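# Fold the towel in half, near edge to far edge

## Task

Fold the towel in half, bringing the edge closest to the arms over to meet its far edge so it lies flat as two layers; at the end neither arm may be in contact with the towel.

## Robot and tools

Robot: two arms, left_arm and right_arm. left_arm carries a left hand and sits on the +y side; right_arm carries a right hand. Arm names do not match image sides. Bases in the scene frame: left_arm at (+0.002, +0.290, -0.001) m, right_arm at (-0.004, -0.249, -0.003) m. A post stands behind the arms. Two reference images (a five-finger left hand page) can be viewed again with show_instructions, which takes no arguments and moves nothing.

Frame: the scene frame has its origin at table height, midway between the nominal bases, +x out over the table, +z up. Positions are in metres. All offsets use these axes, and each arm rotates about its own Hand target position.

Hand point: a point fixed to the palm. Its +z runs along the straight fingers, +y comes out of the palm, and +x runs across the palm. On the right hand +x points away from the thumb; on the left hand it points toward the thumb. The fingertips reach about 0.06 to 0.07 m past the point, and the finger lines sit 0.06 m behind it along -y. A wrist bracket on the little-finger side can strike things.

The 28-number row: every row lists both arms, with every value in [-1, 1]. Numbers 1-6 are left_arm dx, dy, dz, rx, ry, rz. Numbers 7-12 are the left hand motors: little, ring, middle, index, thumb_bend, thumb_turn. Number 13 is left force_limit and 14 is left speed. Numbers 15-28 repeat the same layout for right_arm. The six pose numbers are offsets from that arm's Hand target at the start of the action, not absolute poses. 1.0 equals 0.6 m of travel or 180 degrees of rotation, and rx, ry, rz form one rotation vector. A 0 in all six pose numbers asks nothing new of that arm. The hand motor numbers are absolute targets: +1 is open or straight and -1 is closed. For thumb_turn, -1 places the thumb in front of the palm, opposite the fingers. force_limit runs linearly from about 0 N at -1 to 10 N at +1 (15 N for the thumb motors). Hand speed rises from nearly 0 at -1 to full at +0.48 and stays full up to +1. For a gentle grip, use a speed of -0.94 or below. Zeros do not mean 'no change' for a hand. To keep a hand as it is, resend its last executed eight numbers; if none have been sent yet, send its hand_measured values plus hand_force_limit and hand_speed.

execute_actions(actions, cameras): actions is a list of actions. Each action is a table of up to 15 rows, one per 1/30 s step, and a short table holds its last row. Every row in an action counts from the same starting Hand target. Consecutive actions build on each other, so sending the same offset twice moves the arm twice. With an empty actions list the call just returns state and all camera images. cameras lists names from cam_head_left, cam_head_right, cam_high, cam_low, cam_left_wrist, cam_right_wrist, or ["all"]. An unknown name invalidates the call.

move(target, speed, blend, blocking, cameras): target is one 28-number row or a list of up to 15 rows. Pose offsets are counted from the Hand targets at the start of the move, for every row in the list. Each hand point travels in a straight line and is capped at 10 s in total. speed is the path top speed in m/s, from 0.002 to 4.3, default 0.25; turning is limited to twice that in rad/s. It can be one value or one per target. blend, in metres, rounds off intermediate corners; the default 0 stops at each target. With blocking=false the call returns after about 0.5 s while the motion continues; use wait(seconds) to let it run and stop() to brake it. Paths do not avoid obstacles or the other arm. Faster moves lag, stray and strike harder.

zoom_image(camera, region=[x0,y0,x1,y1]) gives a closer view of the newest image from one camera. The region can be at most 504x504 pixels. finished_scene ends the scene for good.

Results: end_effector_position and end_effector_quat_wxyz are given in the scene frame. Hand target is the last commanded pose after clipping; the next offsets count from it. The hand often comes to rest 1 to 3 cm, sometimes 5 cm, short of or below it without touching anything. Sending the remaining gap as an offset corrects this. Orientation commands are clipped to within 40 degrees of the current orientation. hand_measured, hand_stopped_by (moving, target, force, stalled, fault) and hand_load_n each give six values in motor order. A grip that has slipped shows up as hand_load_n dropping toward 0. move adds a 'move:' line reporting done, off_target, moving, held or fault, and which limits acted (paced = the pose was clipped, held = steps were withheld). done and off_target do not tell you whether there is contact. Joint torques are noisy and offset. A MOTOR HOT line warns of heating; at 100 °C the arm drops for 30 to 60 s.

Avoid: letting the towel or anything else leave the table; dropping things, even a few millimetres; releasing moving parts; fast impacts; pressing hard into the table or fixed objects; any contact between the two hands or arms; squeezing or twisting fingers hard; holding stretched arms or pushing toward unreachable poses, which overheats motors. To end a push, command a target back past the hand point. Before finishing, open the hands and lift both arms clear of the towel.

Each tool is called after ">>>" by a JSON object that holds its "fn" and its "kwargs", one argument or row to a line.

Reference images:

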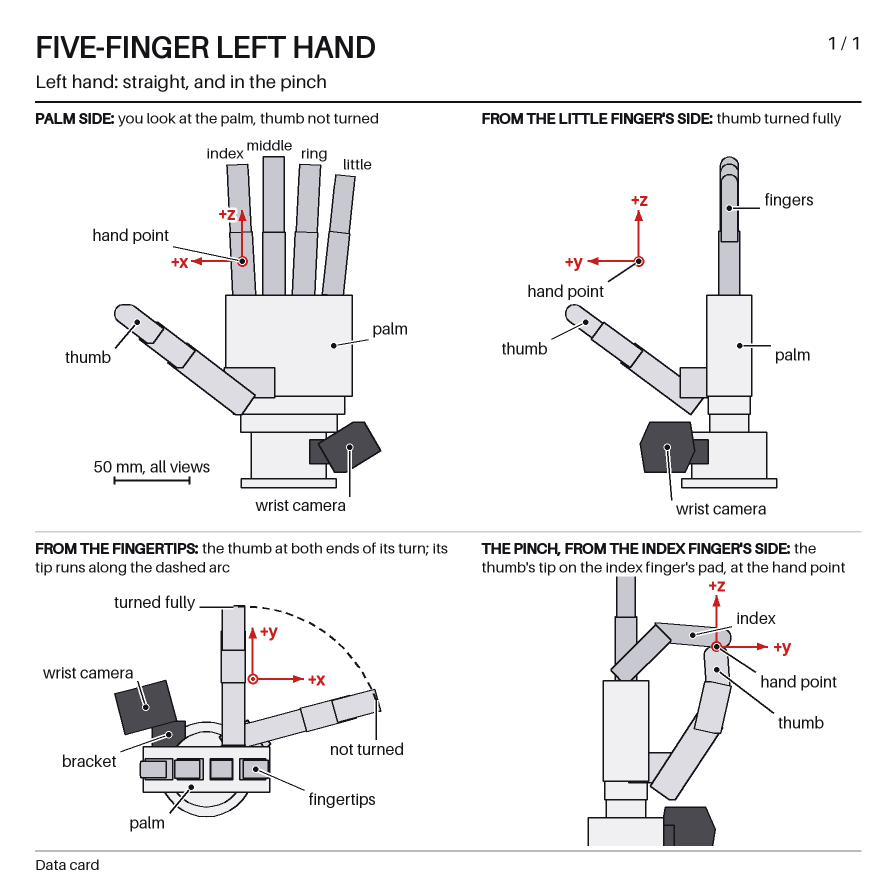

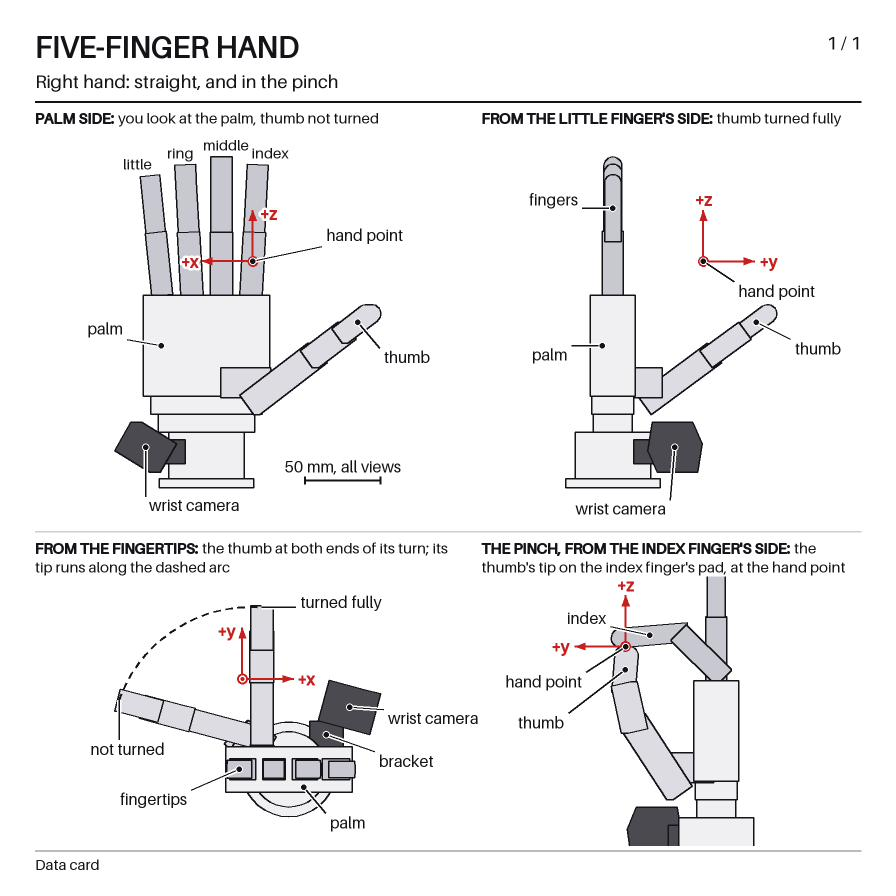

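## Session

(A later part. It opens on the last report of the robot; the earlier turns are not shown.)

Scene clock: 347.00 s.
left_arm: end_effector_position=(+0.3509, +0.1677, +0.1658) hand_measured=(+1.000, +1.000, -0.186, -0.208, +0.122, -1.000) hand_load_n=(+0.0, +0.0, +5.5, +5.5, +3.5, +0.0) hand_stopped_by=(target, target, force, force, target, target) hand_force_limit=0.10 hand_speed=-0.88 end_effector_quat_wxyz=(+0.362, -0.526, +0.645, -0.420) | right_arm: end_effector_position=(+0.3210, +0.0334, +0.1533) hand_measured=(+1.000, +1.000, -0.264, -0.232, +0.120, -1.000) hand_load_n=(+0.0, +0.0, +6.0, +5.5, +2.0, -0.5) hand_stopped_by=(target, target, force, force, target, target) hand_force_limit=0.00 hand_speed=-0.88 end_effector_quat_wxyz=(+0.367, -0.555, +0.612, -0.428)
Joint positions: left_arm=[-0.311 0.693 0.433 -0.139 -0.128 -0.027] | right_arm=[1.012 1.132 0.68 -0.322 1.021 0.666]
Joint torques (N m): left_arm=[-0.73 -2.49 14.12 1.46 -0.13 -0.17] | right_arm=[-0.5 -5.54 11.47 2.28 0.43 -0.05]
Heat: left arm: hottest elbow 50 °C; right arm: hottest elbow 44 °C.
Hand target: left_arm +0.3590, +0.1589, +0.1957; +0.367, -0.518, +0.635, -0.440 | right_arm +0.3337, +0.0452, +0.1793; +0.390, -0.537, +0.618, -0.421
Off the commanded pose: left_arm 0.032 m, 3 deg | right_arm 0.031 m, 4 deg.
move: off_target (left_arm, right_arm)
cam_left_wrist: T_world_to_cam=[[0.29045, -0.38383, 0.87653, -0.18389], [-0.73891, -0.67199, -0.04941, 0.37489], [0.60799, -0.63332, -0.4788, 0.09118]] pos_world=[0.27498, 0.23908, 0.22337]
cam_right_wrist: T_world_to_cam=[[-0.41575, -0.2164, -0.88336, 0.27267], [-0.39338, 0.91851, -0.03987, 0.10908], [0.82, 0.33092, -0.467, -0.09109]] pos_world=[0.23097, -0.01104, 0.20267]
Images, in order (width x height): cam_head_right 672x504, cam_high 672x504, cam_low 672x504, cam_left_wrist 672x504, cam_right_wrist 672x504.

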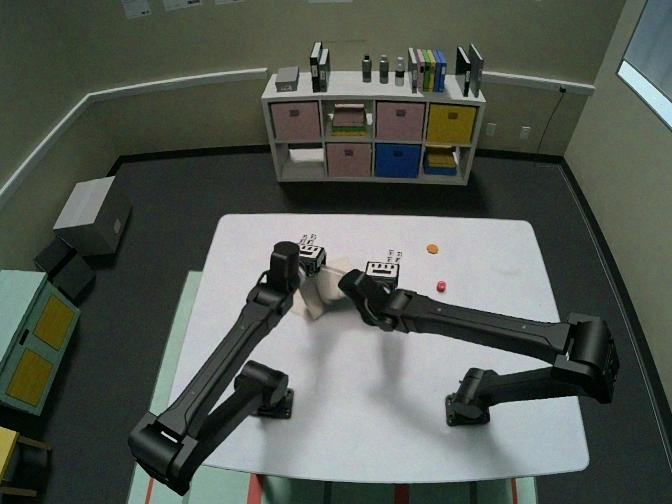

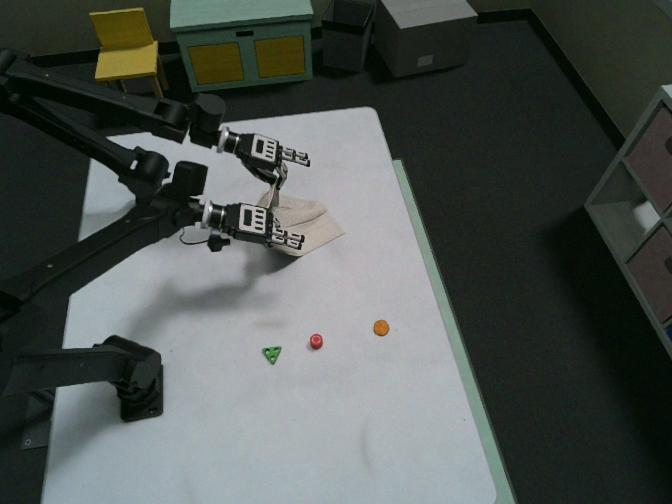

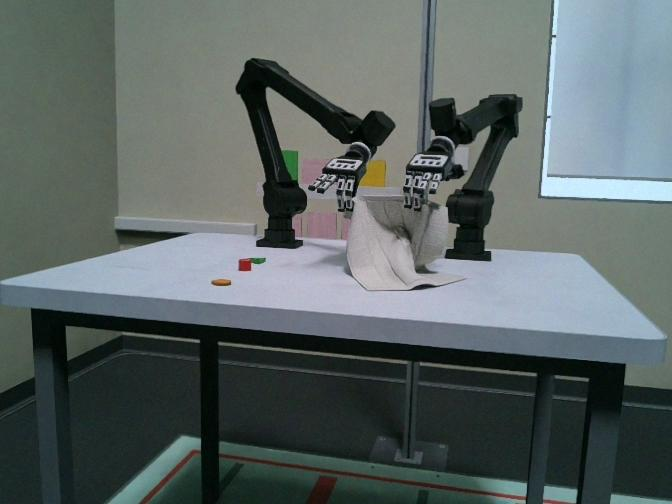

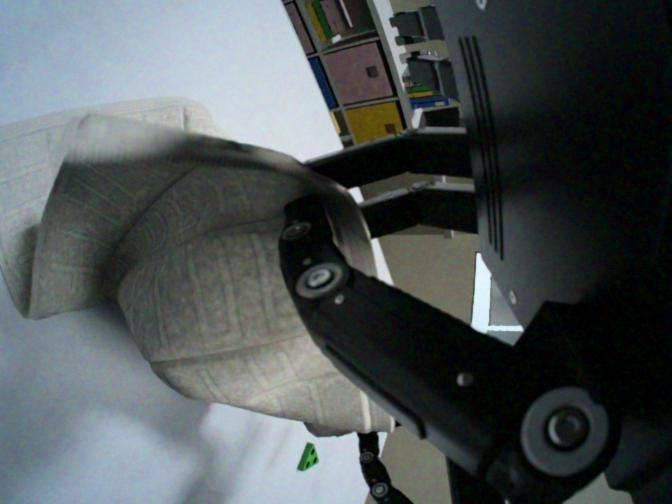

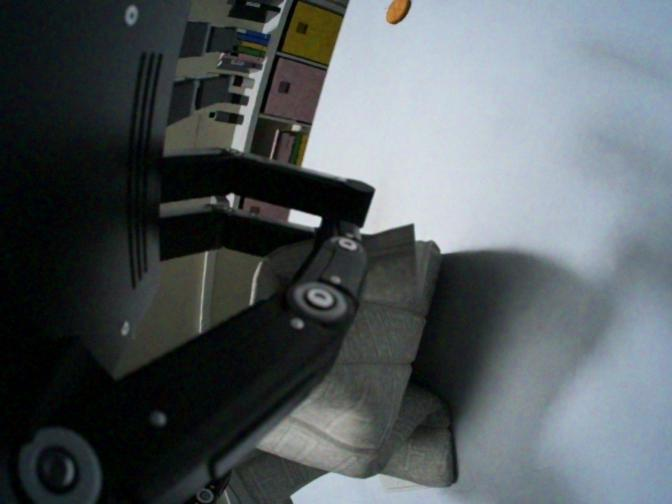

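>>> {"fn": "move", "kwargs": {
  "target": [0.0,-0.008,0.28,0,0,0.0,1,1,-0.5,-0.5,0.12,-1,0.1,-0.88, 0.02,0.008,0.3,0,0,0.0,1,1,-0.5,-0.5,0.12,-1,0.0,-0.88],
  "speed": 0.12,
  "cameras": ["cam_low","cam_right_wrist","cam_high","cam_left_wrist","cam_head_right"]
}}

>>> {"fn": "zoom_image", "kwargs": {
  "camera": "cam_low",
  "region": [290, 100, 490, 300]
}}

>>> {"fn": "zoom_image", "kwargs": {
  "camera": "cam_high",
  "region": [205, 170, 365, 290]
}}

Scene clock: 349.67 s.
left_arm: end_effector_position=(+0.3570, +0.1613, +0.3392) hand_measured=(+1.000, +1.000, -0.186, -0.208, +0.122, -1.000) hand_load_n=(+0.0, +0.0, +5.5, +5.5, +3.5, +0.0) hand_stopped_by=(target, target, force, force, target, target) hand_force_limit=0.10 hand_speed=-0.88 end_effector_quat_wxyz=(+0.366, -0.523, +0.641, -0.426) | right_arm: end_effector_position=(+0.3376, +0.0465, +0.3381) hand_measured=(+1.000, +1.000, -0.264, -0.232, +0.120, -1.000) hand_load_n=(+0.0, +0.0, +6.0, +5.5, +1.5, +0.0) hand_stopped_by=(target, target, force, force, target, target) hand_force_limit=0.00 hand_speed=-0.88 end_effector_quat_wxyz=(+0.381, -0.547, +0.613, -0.423)
Joint positions: left_arm=[-0.332 0.691 0.881 -0.573 -0.149 -0.034] | right_arm=[0.989 1.061 1.111 -0.76 1.002 0.631]
Joint torques (N m): left_arm=[-0.73 -1.2 14.28 1.42 -0.14 -0.19] | right_arm=[-0.56 -4.42 13.04 1.14 0.39 -0.02]
Heat: left arm: hottest elbow 50 °C; right arm: hottest elbow 44 °C.
Hand target: left_arm +0.3590, +0.1542, +0.3639; +0.367, -0.518, +0.635, -0.440 | right_arm +0.3458, +0.0499, +0.3594; +0.390, -0.537, +0.619, -0.421
Off the commanded pose: left_arm 0.026 m, 2 deg | right_arm 0.023 m, 2 deg.
move: off_target (left_arm, right_arm)
cam_left_wrist: T_world_to_cam=[[0.27684, -0.38026, 0.88247, -0.33792], [-0.73759, -0.67271, -0.05848, 0.38636], [0.61589, -0.63471, -0.46671, 0.15972]] pos_world=[0.28016, 0.23279, 0.39535]
cam_right_wrist: T_world_to_cam=[[-0.39824, -0.19304, -0.89674, 0.44317], [-0.39628, 0.91788, -0.0216, 0.10573], [0.82727, 0.34675, -0.44203, -0.03441]] pos_world=[0.24685, 0.00043, 0.38448]
Images, in order (width x height): cam_head_right 672x504, cam_high 672x504, cam_low 672x504, cam_left_wrist 672x504, cam_right_wrist 672x504.

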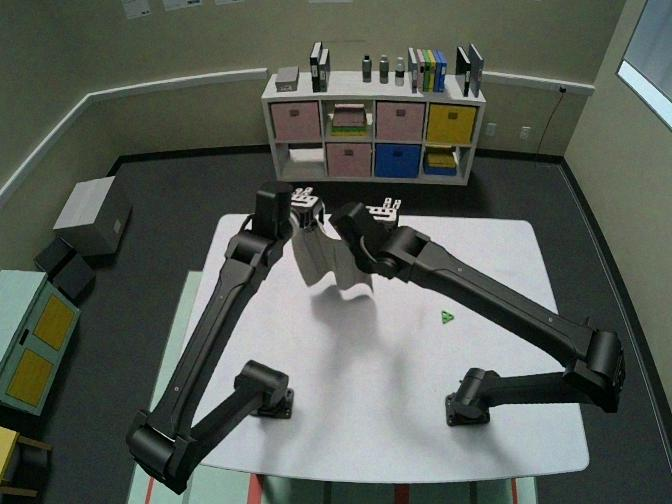

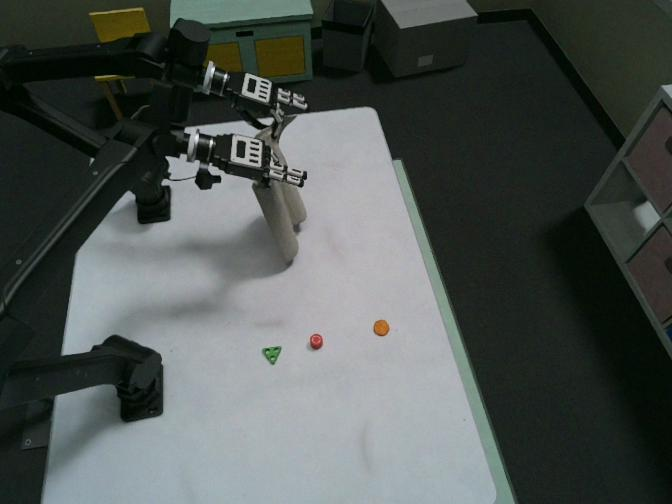

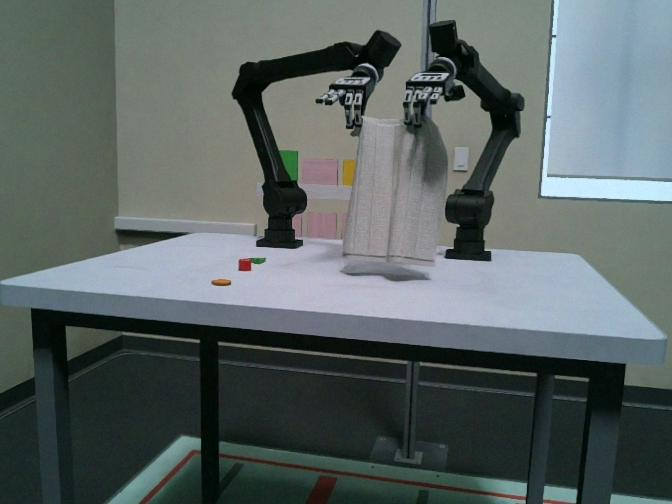

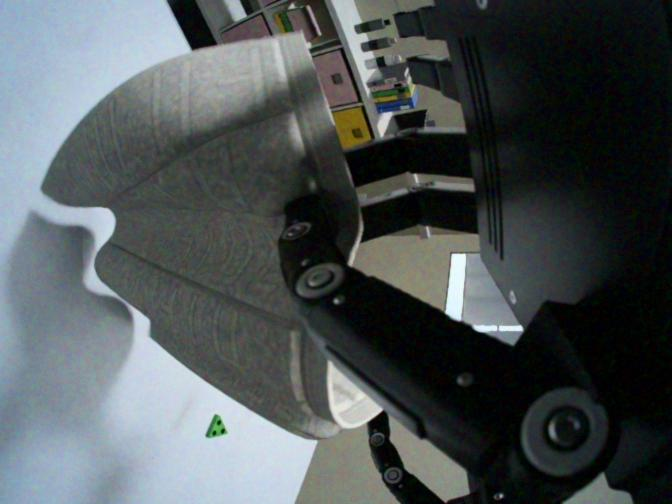

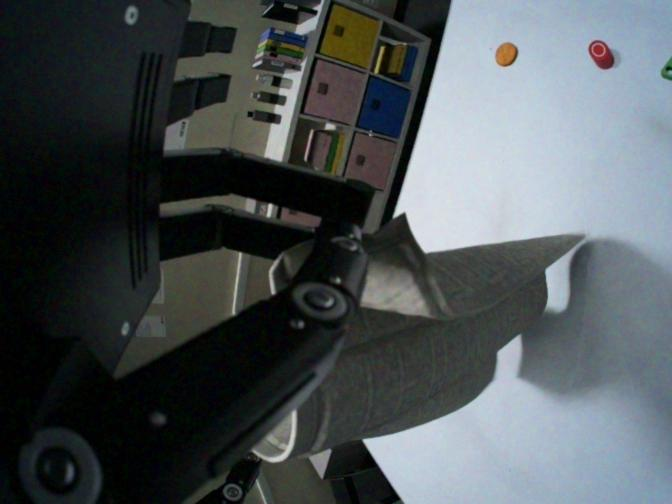

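Scaled by 2.520.

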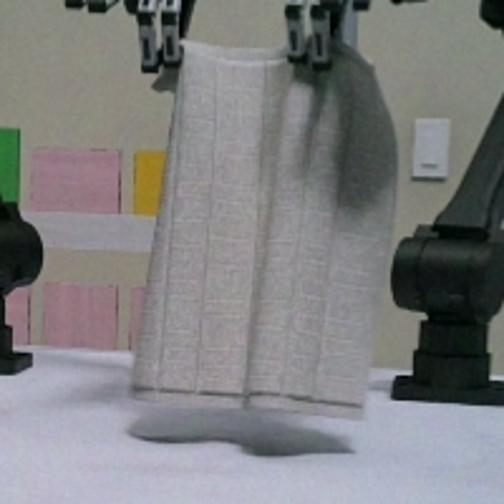

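Scaled by 3.150.

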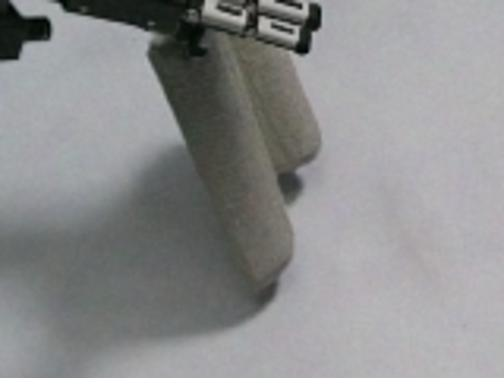

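>>> {"fn": "move", "kwargs": {
  "target": [0.28,-0.05,0.02,0,0,0.0,1,1,-0.5,-0.5,0.12,-1,0.1,-0.88, 0.31,-0.055,0.03,0,0,0.0,1,1,-0.5,-0.5,0.12,-1,0.0,-0.88],
  "speed": 0.1,
  "cameras": ["cam_low","cam_right_wrist","cam_high","cam_left_wrist","cam_head_right"]
}}

>>> {"fn": "zoom_image", "kwargs": {
  "camera": "cam_low",
  "region": [290, 100, 490, 300]
}}

>>> {"fn": "zoom_image", "kwargs": {
  "camera": "cam_high",
  "region": [235, 120, 435, 290]
}}

Scene clock: 353.40 s.
left_arm: end_effector_position=(+0.5101, +0.1208, +0.3443) hand_measured=(+1.000, +1.000, -0.186, -0.208, +0.122, -1.000) hand_load_n=(+0.0, -0.5, +5.5, +6.0, +4.0, +0.0) hand_stopped_by=(target, target, force, force, target, target) hand_force_limit=0.10 hand_speed=-0.88 end_effector_quat_wxyz=(+0.347, -0.528, +0.651, -0.421) | right_arm: end_effector_position=(+0.5167, +0.0132, +0.3493) hand_measured=(+1.000, +1.000, -0.264, -0.232, +0.120, -1.000) hand_load_n=(+0.0, +0.0, +6.0, +5.5, +2.0, +0.0) hand_stopped_by=(target, target, force, force, target, target) hand_force_limit=0.00 hand_speed=-0.88 end_effector_quat_wxyz=(+0.368, -0.553, +0.620, -0.417)
Joint positions: left_arm=[-0.285 1.153 1.166 -0.431 -0.083 -0.028] | right_arm=[0.587 1.318 1.327 -0.514 0.661 0.323]
Joint torques (N m): left_arm=[1.85 -7 14.56 2.92 0.09 0.07] | right_arm=[-0.32 -8.06 13.49 2.76 0.13 -0.07]
Heat: left arm: hottest elbow 50 °C; right arm: hottest elbow 44 °C.
Hand target: left_arm +0.5269, +0.1240, +0.3757; +0.367, -0.518, +0.635, -0.440 | right_arm +0.5317, +0.0170, +0.3773; +0.390, -0.537, +0.618, -0.421
Off the commanded pose: left_arm 0.036 m, 4 deg | right_arm 0.032 m, 3 deg.
move: off_target (left_arm, right_arm)
cam_left_wrist: T_world_to_cam=[[0.30597, -0.37716, 0.87415, -0.41243], [-0.74983, -0.66124, -0.02284, 0.4649], [0.58663, -0.64847, -0.48512, 0.06502]] pos_world=[0.43664, 0.19402, 0.40269]
cam_right_wrist: T_world_to_cam=[[-0.42943, -0.19331, -0.88217, 0.52913], [-0.39067, 0.92046, -0.01153, 0.20114], [0.81423, 0.33968, -0.4708, -0.1492]] pos_world=[0.42728, -0.03217, 0.39886]
Images, in order (width x height): cam_head_right 672x504, cam_high 672x504, cam_low 672x504, cam_left_wrist 672x504, cam_right_wrist 672x504.

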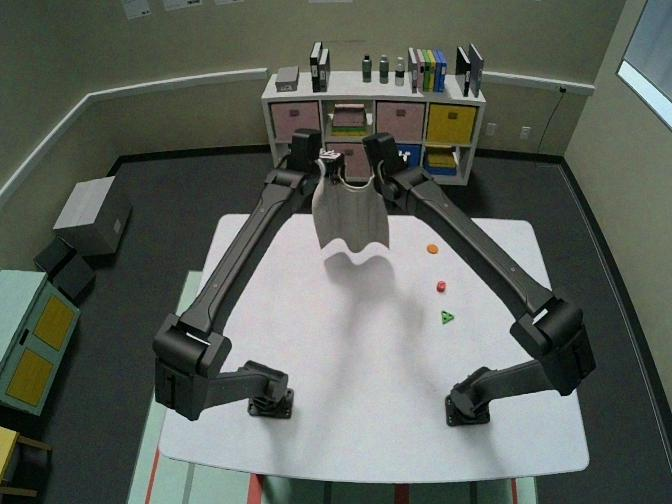

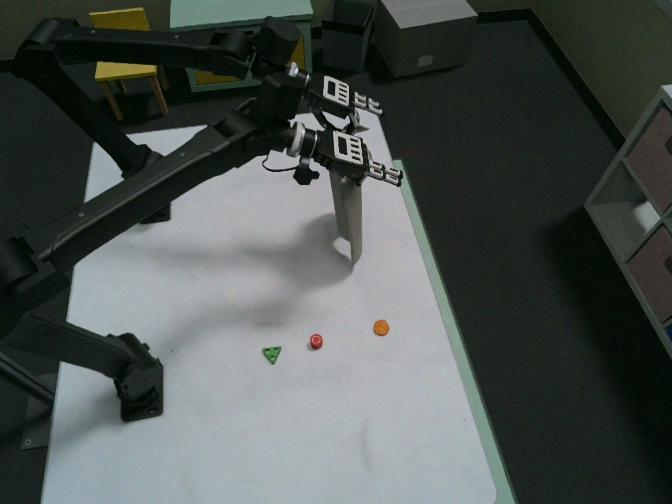

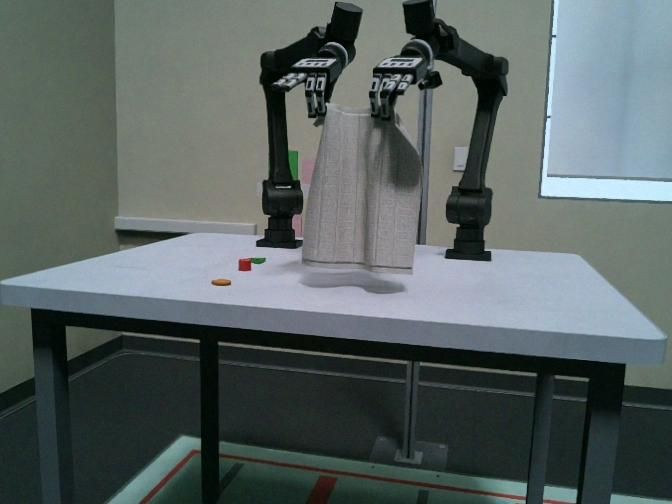

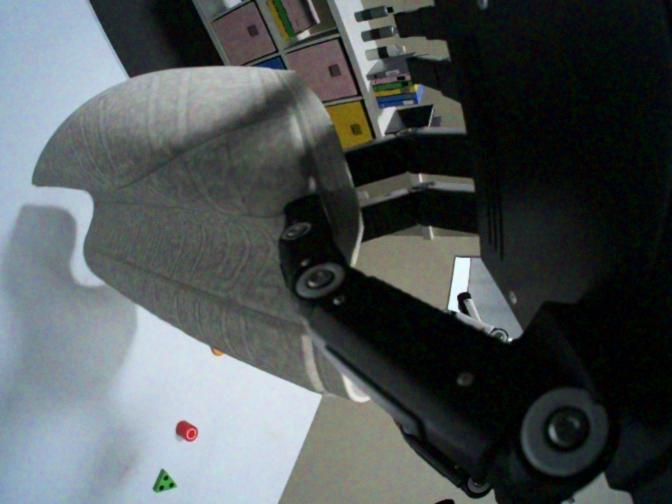

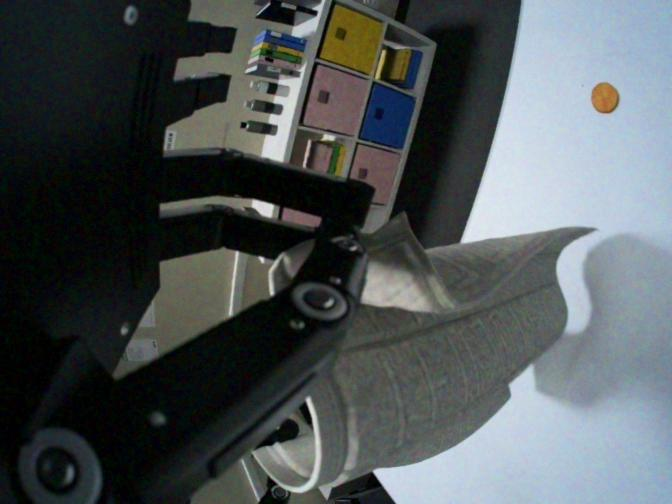

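Scaled by 2.520.

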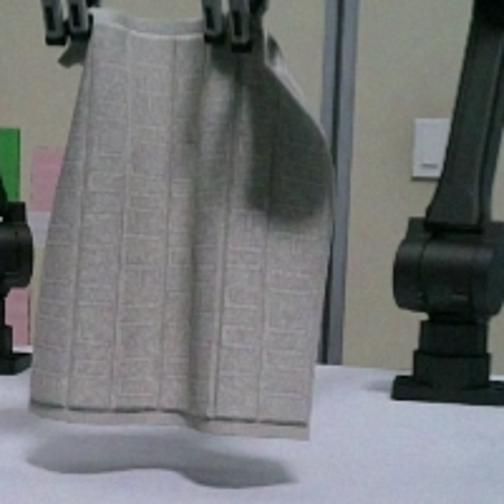

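Scaled by 2.520.

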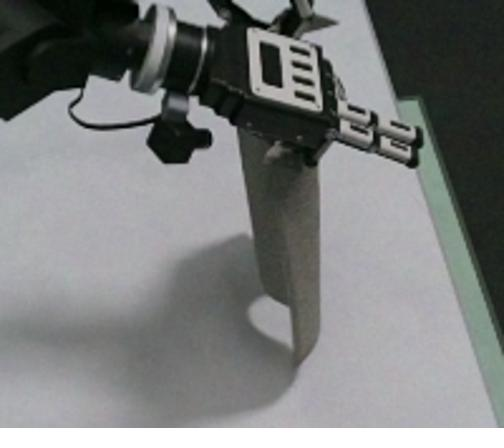

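>>> {"fn": "move", "kwargs": {
  "target": [0.085,0.0,0.0,0,0,0.0,1,1,-0.5,-0.5,0.12,-1,0.1,-0.88, 0.075,0,-0.01,0,0,0.0,1,1,-0.5,-0.5,0.12,-1,0.0,-0.88],
  "speed": 0.06,
  "cameras": ["cam_low"]
}}

>>> {"fn": "zoom_image", "kwargs": {
  "camera": "cam_low",
  "region": [270, 80, 470, 300]
}}

Scene clock: 355.53 s.
left_arm: end_effector_position=(+0.5604, +0.1201, +0.3452) hand_measured=(+1.000, +1.000, -0.186, -0.208, +0.122, -1.000) hand_load_n=(+0.0, +0.0, +5.5, +5.5, +3.5, +0.0) hand_stopped_by=(target, target, force, force, target, target) hand_force_limit=0.10 hand_speed=-0.88 end_effector_quat_wxyz=(+0.347, -0.529, +0.650, -0.422) | right_arm: end_effector_position=(+0.5599, +0.0151, +0.3436) hand_measured=(+1.000, +1.000, -0.264, -0.232, +0.120, -1.000) hand_load_n=(-0.5, +0.0, +6.0, +5.5, +2.0, +0.0) hand_stopped_by=(target, target, force, force, target, target) hand_force_limit=0.00 hand_speed=-0.88 end_effector_quat_wxyz=(+0.369, -0.554, +0.621, -0.415)
Joint positions: left_arm=[-0.253 1.281 1.272 -0.408 -0.053 -0.017] | right_arm=[0.537 1.413 1.403 -0.478 0.614 0.295]
Joint torques (N m): left_arm=[1.61 -8.76 14.53 2.93 0.11 0.05] | right_arm=[-0.44 -9.29 13.53 2.85 0.1 -0.08]
Heat: left arm: hottest elbow 50 °C; right arm: hottest elbow 45 °C.
Hand target: left_arm +0.5780, +0.1242, +0.3757; +0.367, -0.518, +0.635, -0.440 | right_arm +0.5767, +0.0169, +0.3712; +0.390, -0.537, +0.618, -0.421
Off the commanded pose: left_arm 0.035 m, 4 deg | right_arm 0.032 m, 3 deg.
move: off_target (left_arm, right_arm)

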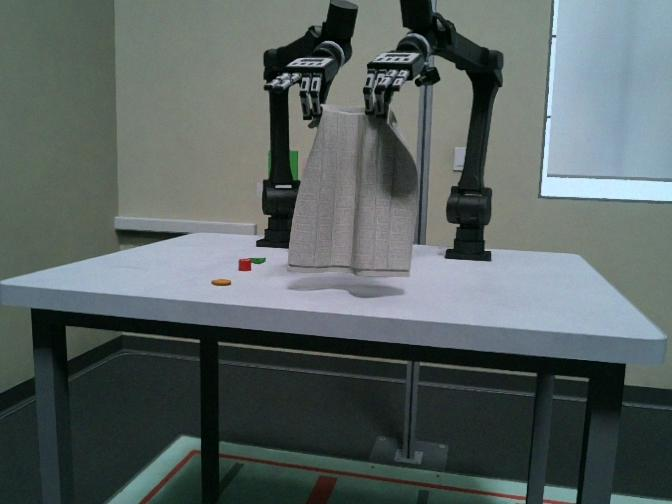

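Scaled by 2.291.

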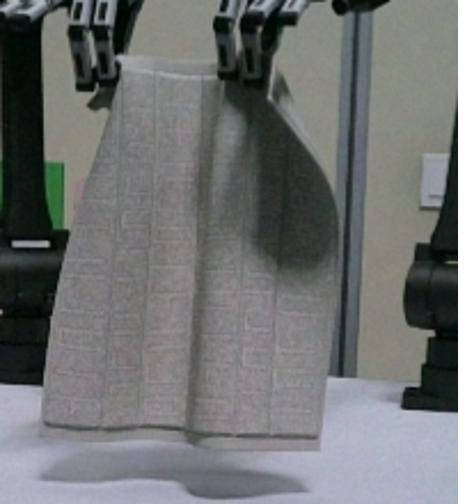

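>>> {"fn": "move", "kwargs": {
  "target": [
    [-0.02,0.0,-0.118,0,0,0.0,1,1,-0.5,-0.5,0.12,-1,0.1,-0.88, -0.0175,0,-0.11,0,0,0.0,1,1,-0.5,-0.5,0.12,-1,0.0,-0.88],
    [-0.187,0.0,-0.1645,0,0,0.0,1,1,-0.5,-0.5,0.12,-1,0.1,-0.88, -0.1845,0,-0.157,0,0,0.0,1,1,-0.5,-0.5,0.12,-1,0.0,-0.88],
    [-0.325,0.0,-0.246,0,0,0.0,1,1,-0.5,-0.5,0.12,-1,0.1,-0.88, -0.323,0,-0.2387,0,0,0.0,1,1,-0.5,-0.5,0.12,-1,0.0,-0.88]
  ],
  "speed": 0.09,
  "blend": [0.02,0.03,0],
  "cameras": ["cam_low","cam_high","cam_left_wrist","cam_right_wrist","cam_head_right"]
}}

>>> {"fn": "zoom_image", "kwargs": {
  "camera": "cam_low",
  "region": [270, 120, 470, 320]
}}

>>> {"fn": "zoom_image", "kwargs": {
  "camera": "cam_high",
  "region": [235, 120, 435, 290]
}}

Scene clock: 360.43 s.
left_arm: end_effector_position=(+0.3826, +0.1313, +0.2172) hand_measured=(+1.000, +1.000, -0.186, -0.208, +0.122, -1.000) hand_load_n=(+0.0, +0.0, +5.5, +5.5, +3.5, +0.0) hand_stopped_by=(target, target, force, force, target, target) hand_force_limit=0.10 hand_speed=-0.88 end_effector_quat_wxyz=(+0.365, -0.523, +0.644, -0.422) | right_arm: end_effector_position=(+0.3858, +0.0127, +0.2237) hand_measured=(+1.000, +1.000, -0.264, -0.232, +0.120, -1.000) hand_load_n=(+0.0, +0.0, +6.0, +5.5, +2.0, +0.0) hand_stopped_by=(target, target, force, force, target, target) hand_force_limit=0.00 hand_speed=-0.88 end_effector_quat_wxyz=(+0.379, -0.542, +0.619, -0.424)
Joint positions: left_arm=[-0.411 0.81 0.612 -0.198 -0.223 -0.062] | right_arm=[0.817 1.095 0.812 -0.298 0.874 0.476]
Joint torques (N m): left_arm=[-0.79 -4.01 9.96 2.82 -0.19 -0.19] | right_arm=[1.26 -6.01 8.69 2.26 0.61 0.09]
Heat: left arm: hottest elbow 50 °C; right arm: hottest elbow 45 °C.
Hand target: left_arm +0.3831, +0.1241, +0.2282; +0.367, -0.518, +0.635, -0.440 | right_arm +0.3830, +0.0170, +0.2282; +0.390, -0.537, +0.618, -0.421
Off the commanded pose: left_arm 0.013 m, 2 deg | right_arm 0.007 m, 1 deg.
move: off_target (left_arm)
cam_left_wrist: T_world_to_cam=[[0.28225, -0.38501, 0.87869, -0.24932], [-0.73819, -0.67215, -0.0574, 0.37791], [0.61271, -0.63244, -0.47392, 0.07046]] pos_world=[0.30617, 0.20258, 0.27416]
cam_right_wrist: T_world_to_cam=[[-0.40202, -0.1818, -0.8974, 0.35469], [-0.38232, 0.9239, -0.0159, 0.14669], [0.832, 0.3367, -0.44093, -0.11512]] pos_world=[0.29445, -0.03228, 0.26987]
Images, in order (width x height): cam_head_right 672x504, cam_high 672x504, cam_low 672x504, cam_left_wrist 672x504, cam_right_wrist 672x504.

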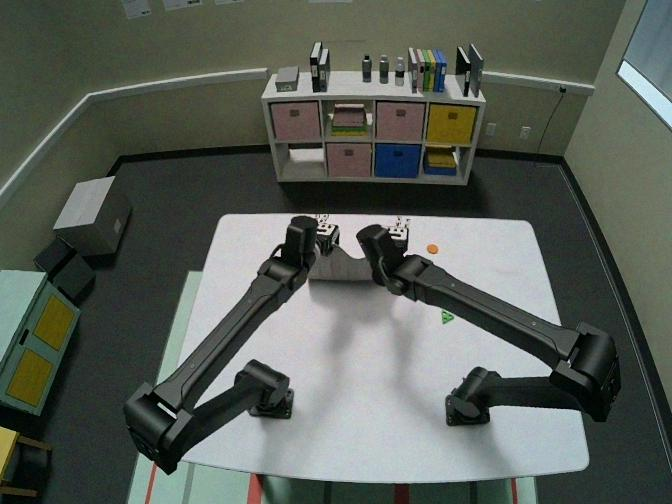

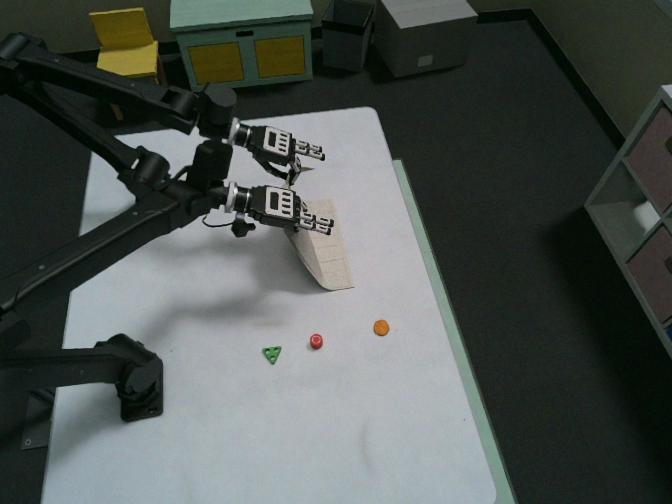

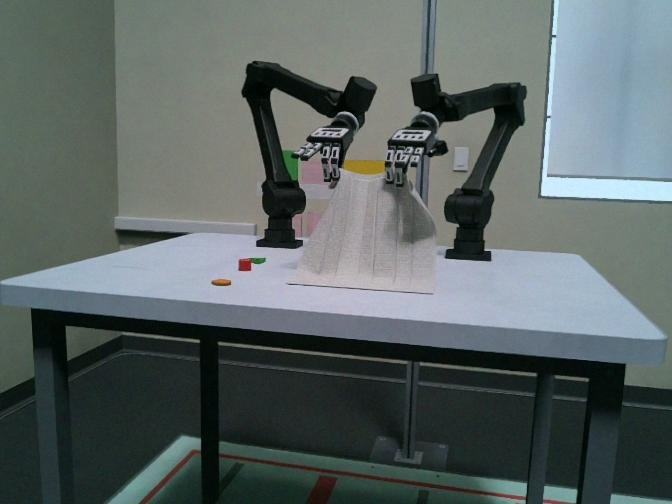

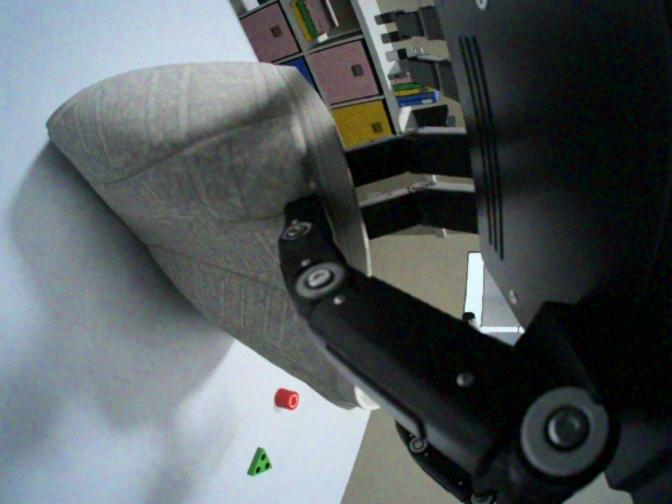

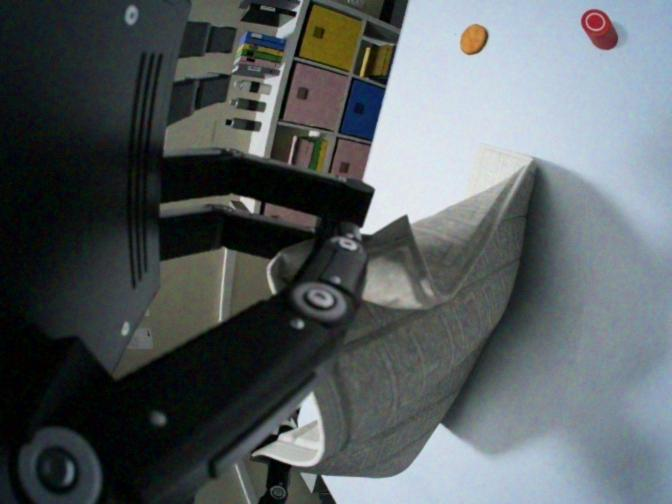

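Scaled by 2.520.

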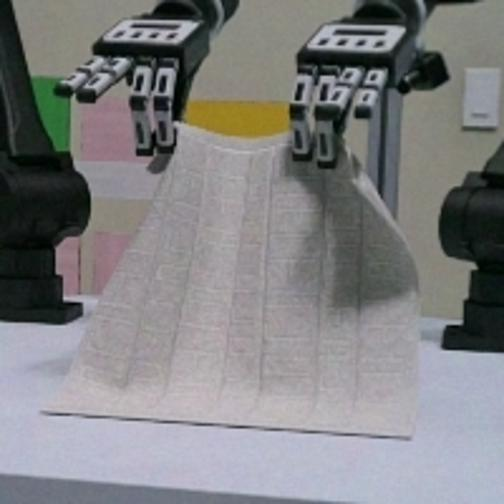

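Scaled by 2.520.

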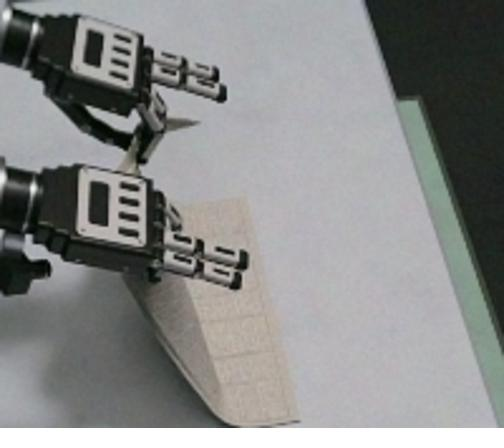

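>>> {"fn": "move", "kwargs": {
  "target": [
    [-0.063,0,-0.055,0,0,0,1,1,-0.5,-0.5,0.12,-1,0.1,-0.88,-0.063,0,-0.055,0,0,0,1,1,-0.5,-0.5,0.12,-1,0.0,-0.88],
    [-0.112,0,-0.122,0,0,0,1,1,-0.5,-0.5,0.12,-1,0.1,-0.88,-0.112,0,-0.122,0,0,0,1,1,-0.5,-0.5,0.12,-1,0.0,-0.88]
  ],
  "speed": 0.08,
  "blend": 0.02,
  "cameras": ["all"]
}}

Scene clock: 364.43 s.
left_arm: end_effector_position=(+0.3144, +0.1315, +0.1451) hand_measured=(+1.000, +1.000, -0.186, -0.208, +0.122, -1.000) hand_load_n=(+0.0, +0.0, +5.5, +5.5, +3.5, +0.0) hand_stopped_by=(target, target, force, force, target, target) hand_force_limit=0.10 hand_speed=-0.88 end_effector_quat_wxyz=(+0.367, -0.522, +0.644, -0.421) | right_arm: end_effector_position=(+0.3174, +0.0114, +0.1526) hand_measured=(+1.000, +1.000, -0.264, -0.232, +0.120, -1.000) hand_load_n=(+0.0, +0.0, +5.5, +5.5, +2.0, +0.0) hand_stopped_by=(target, target, force, force, target, target) hand_force_limit=0.00 hand_speed=-0.88 end_effector_quat_wxyz=(+0.379, -0.542, +0.618, -0.425)
Joint positions: left_arm=[-0.558 0.635 0.358 -0.135 -0.36 -0.117] | right_arm=[0.988 1.058 0.61 -0.275 1.013 0.652]
Joint torques (N m): left_arm=[-0.91 -1.73 9.74 2.92 -0.25 -0.21] | right_arm=[1.32 -4.19 8.09 2.36 0.75 0.07]
Heat: left arm: hottest elbow 49 °C; right arm: hottest elbow 44 °C.
Hand target: left_arm +0.3159, +0.1242, +0.1550; +0.367, -0.518, +0.635, -0.440 | right_arm +0.3157, +0.0169, +0.1548; +0.390, -0.537, +0.618, -0.421
Off the commanded pose: left_arm 0.012 m, 2 deg | right_arm 0.006 m, 1 deg.
move: off_target (left_arm)
cam_left_wrist: T_world_to_cam=[[0.28024, -0.38889, 0.87763, -0.16534], [-0.73786, -0.67208, -0.06219, 0.32416], [0.61402, -0.63014, -0.47529, 0.07762]] pos_world=[0.23786, 0.20247, 0.20216]
cam_right_wrist: T_world_to_cam=[[-0.40056, -0.18282, -0.89785, 0.26273], [-0.38158, 0.92416, -0.01794, 0.12069], [0.83303, 0.33542, -0.43994, -0.0895]] pos_world=[0.22585, -0.03348, 0.19868]

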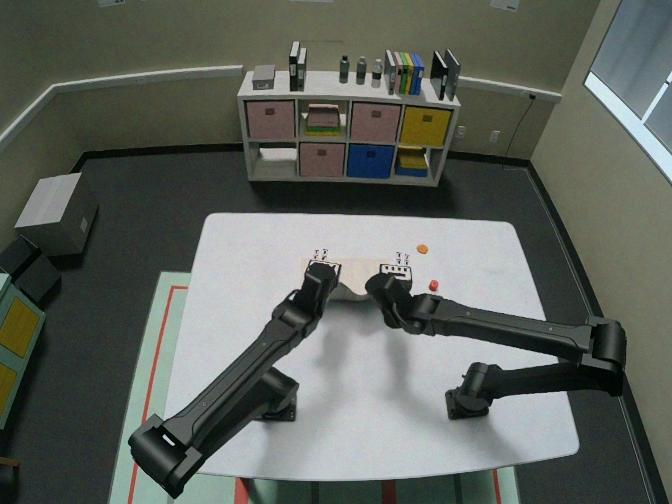

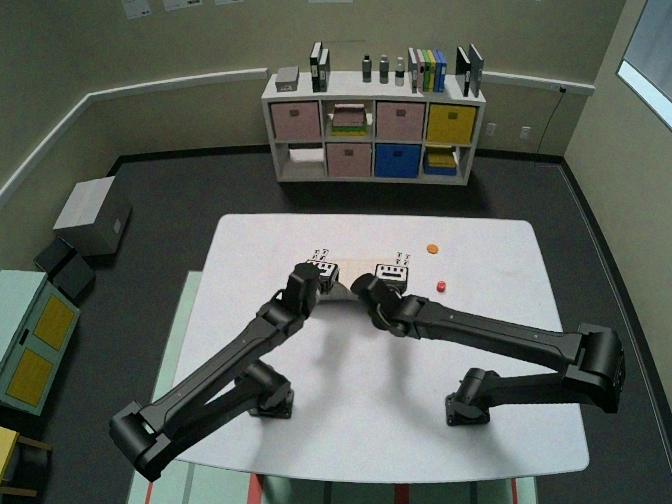

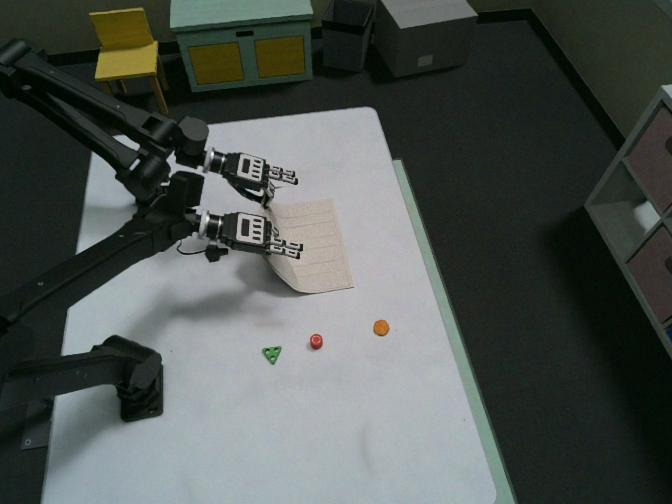

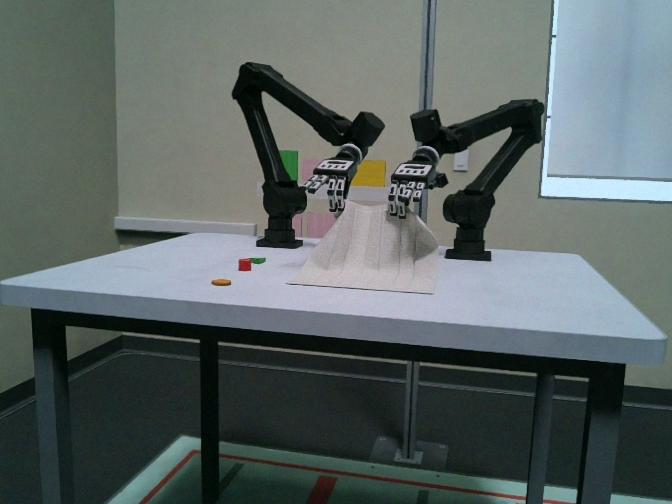

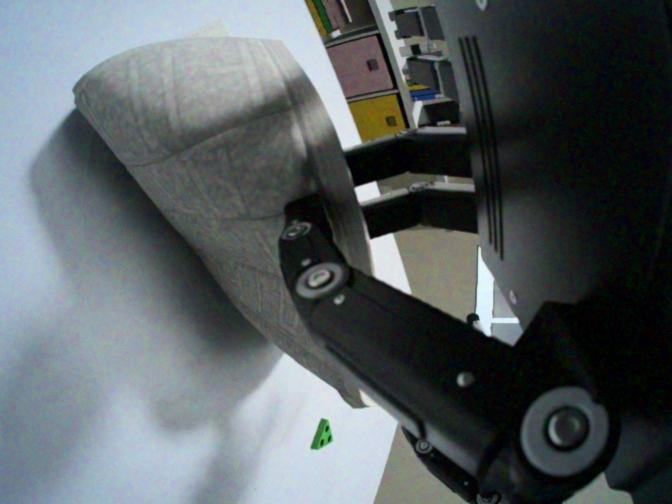

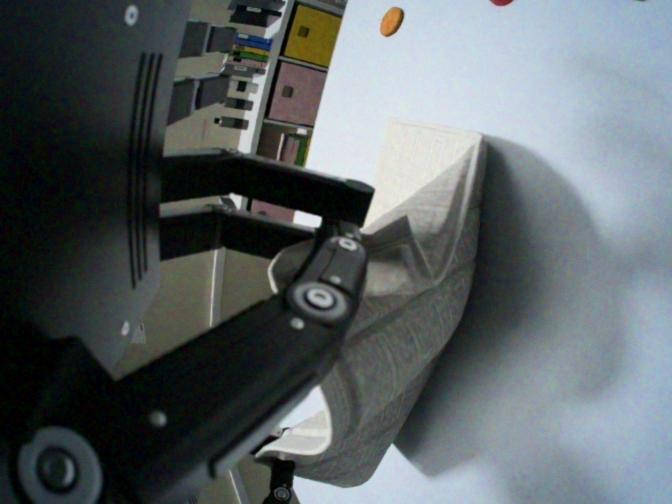

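>>> {"fn": "zoom_image", "kwargs": {
  "camera": "cam_low",
  "region": [250, 140, 500, 320]
}}

>>> {"fn": "zoom_image", "kwargs": {
  "camera": "cam_high",
  "region": [180, 130, 400, 330]
}}

Scaled by 2.016.

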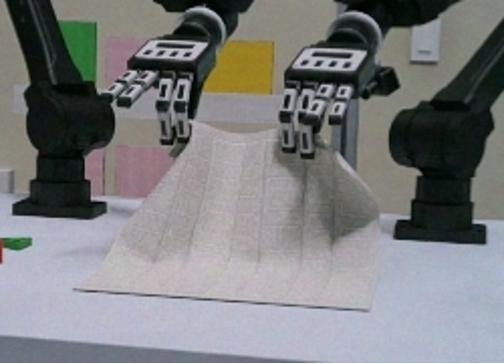

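Scaled by 2.291.

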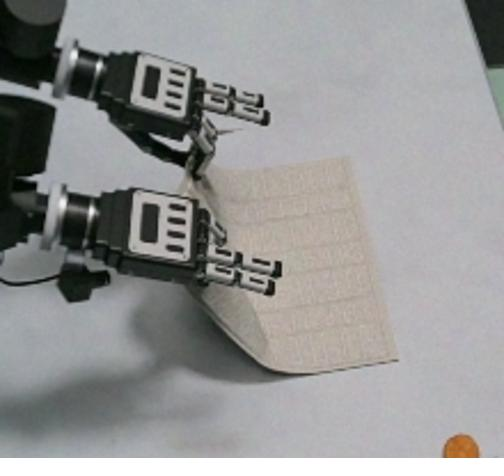

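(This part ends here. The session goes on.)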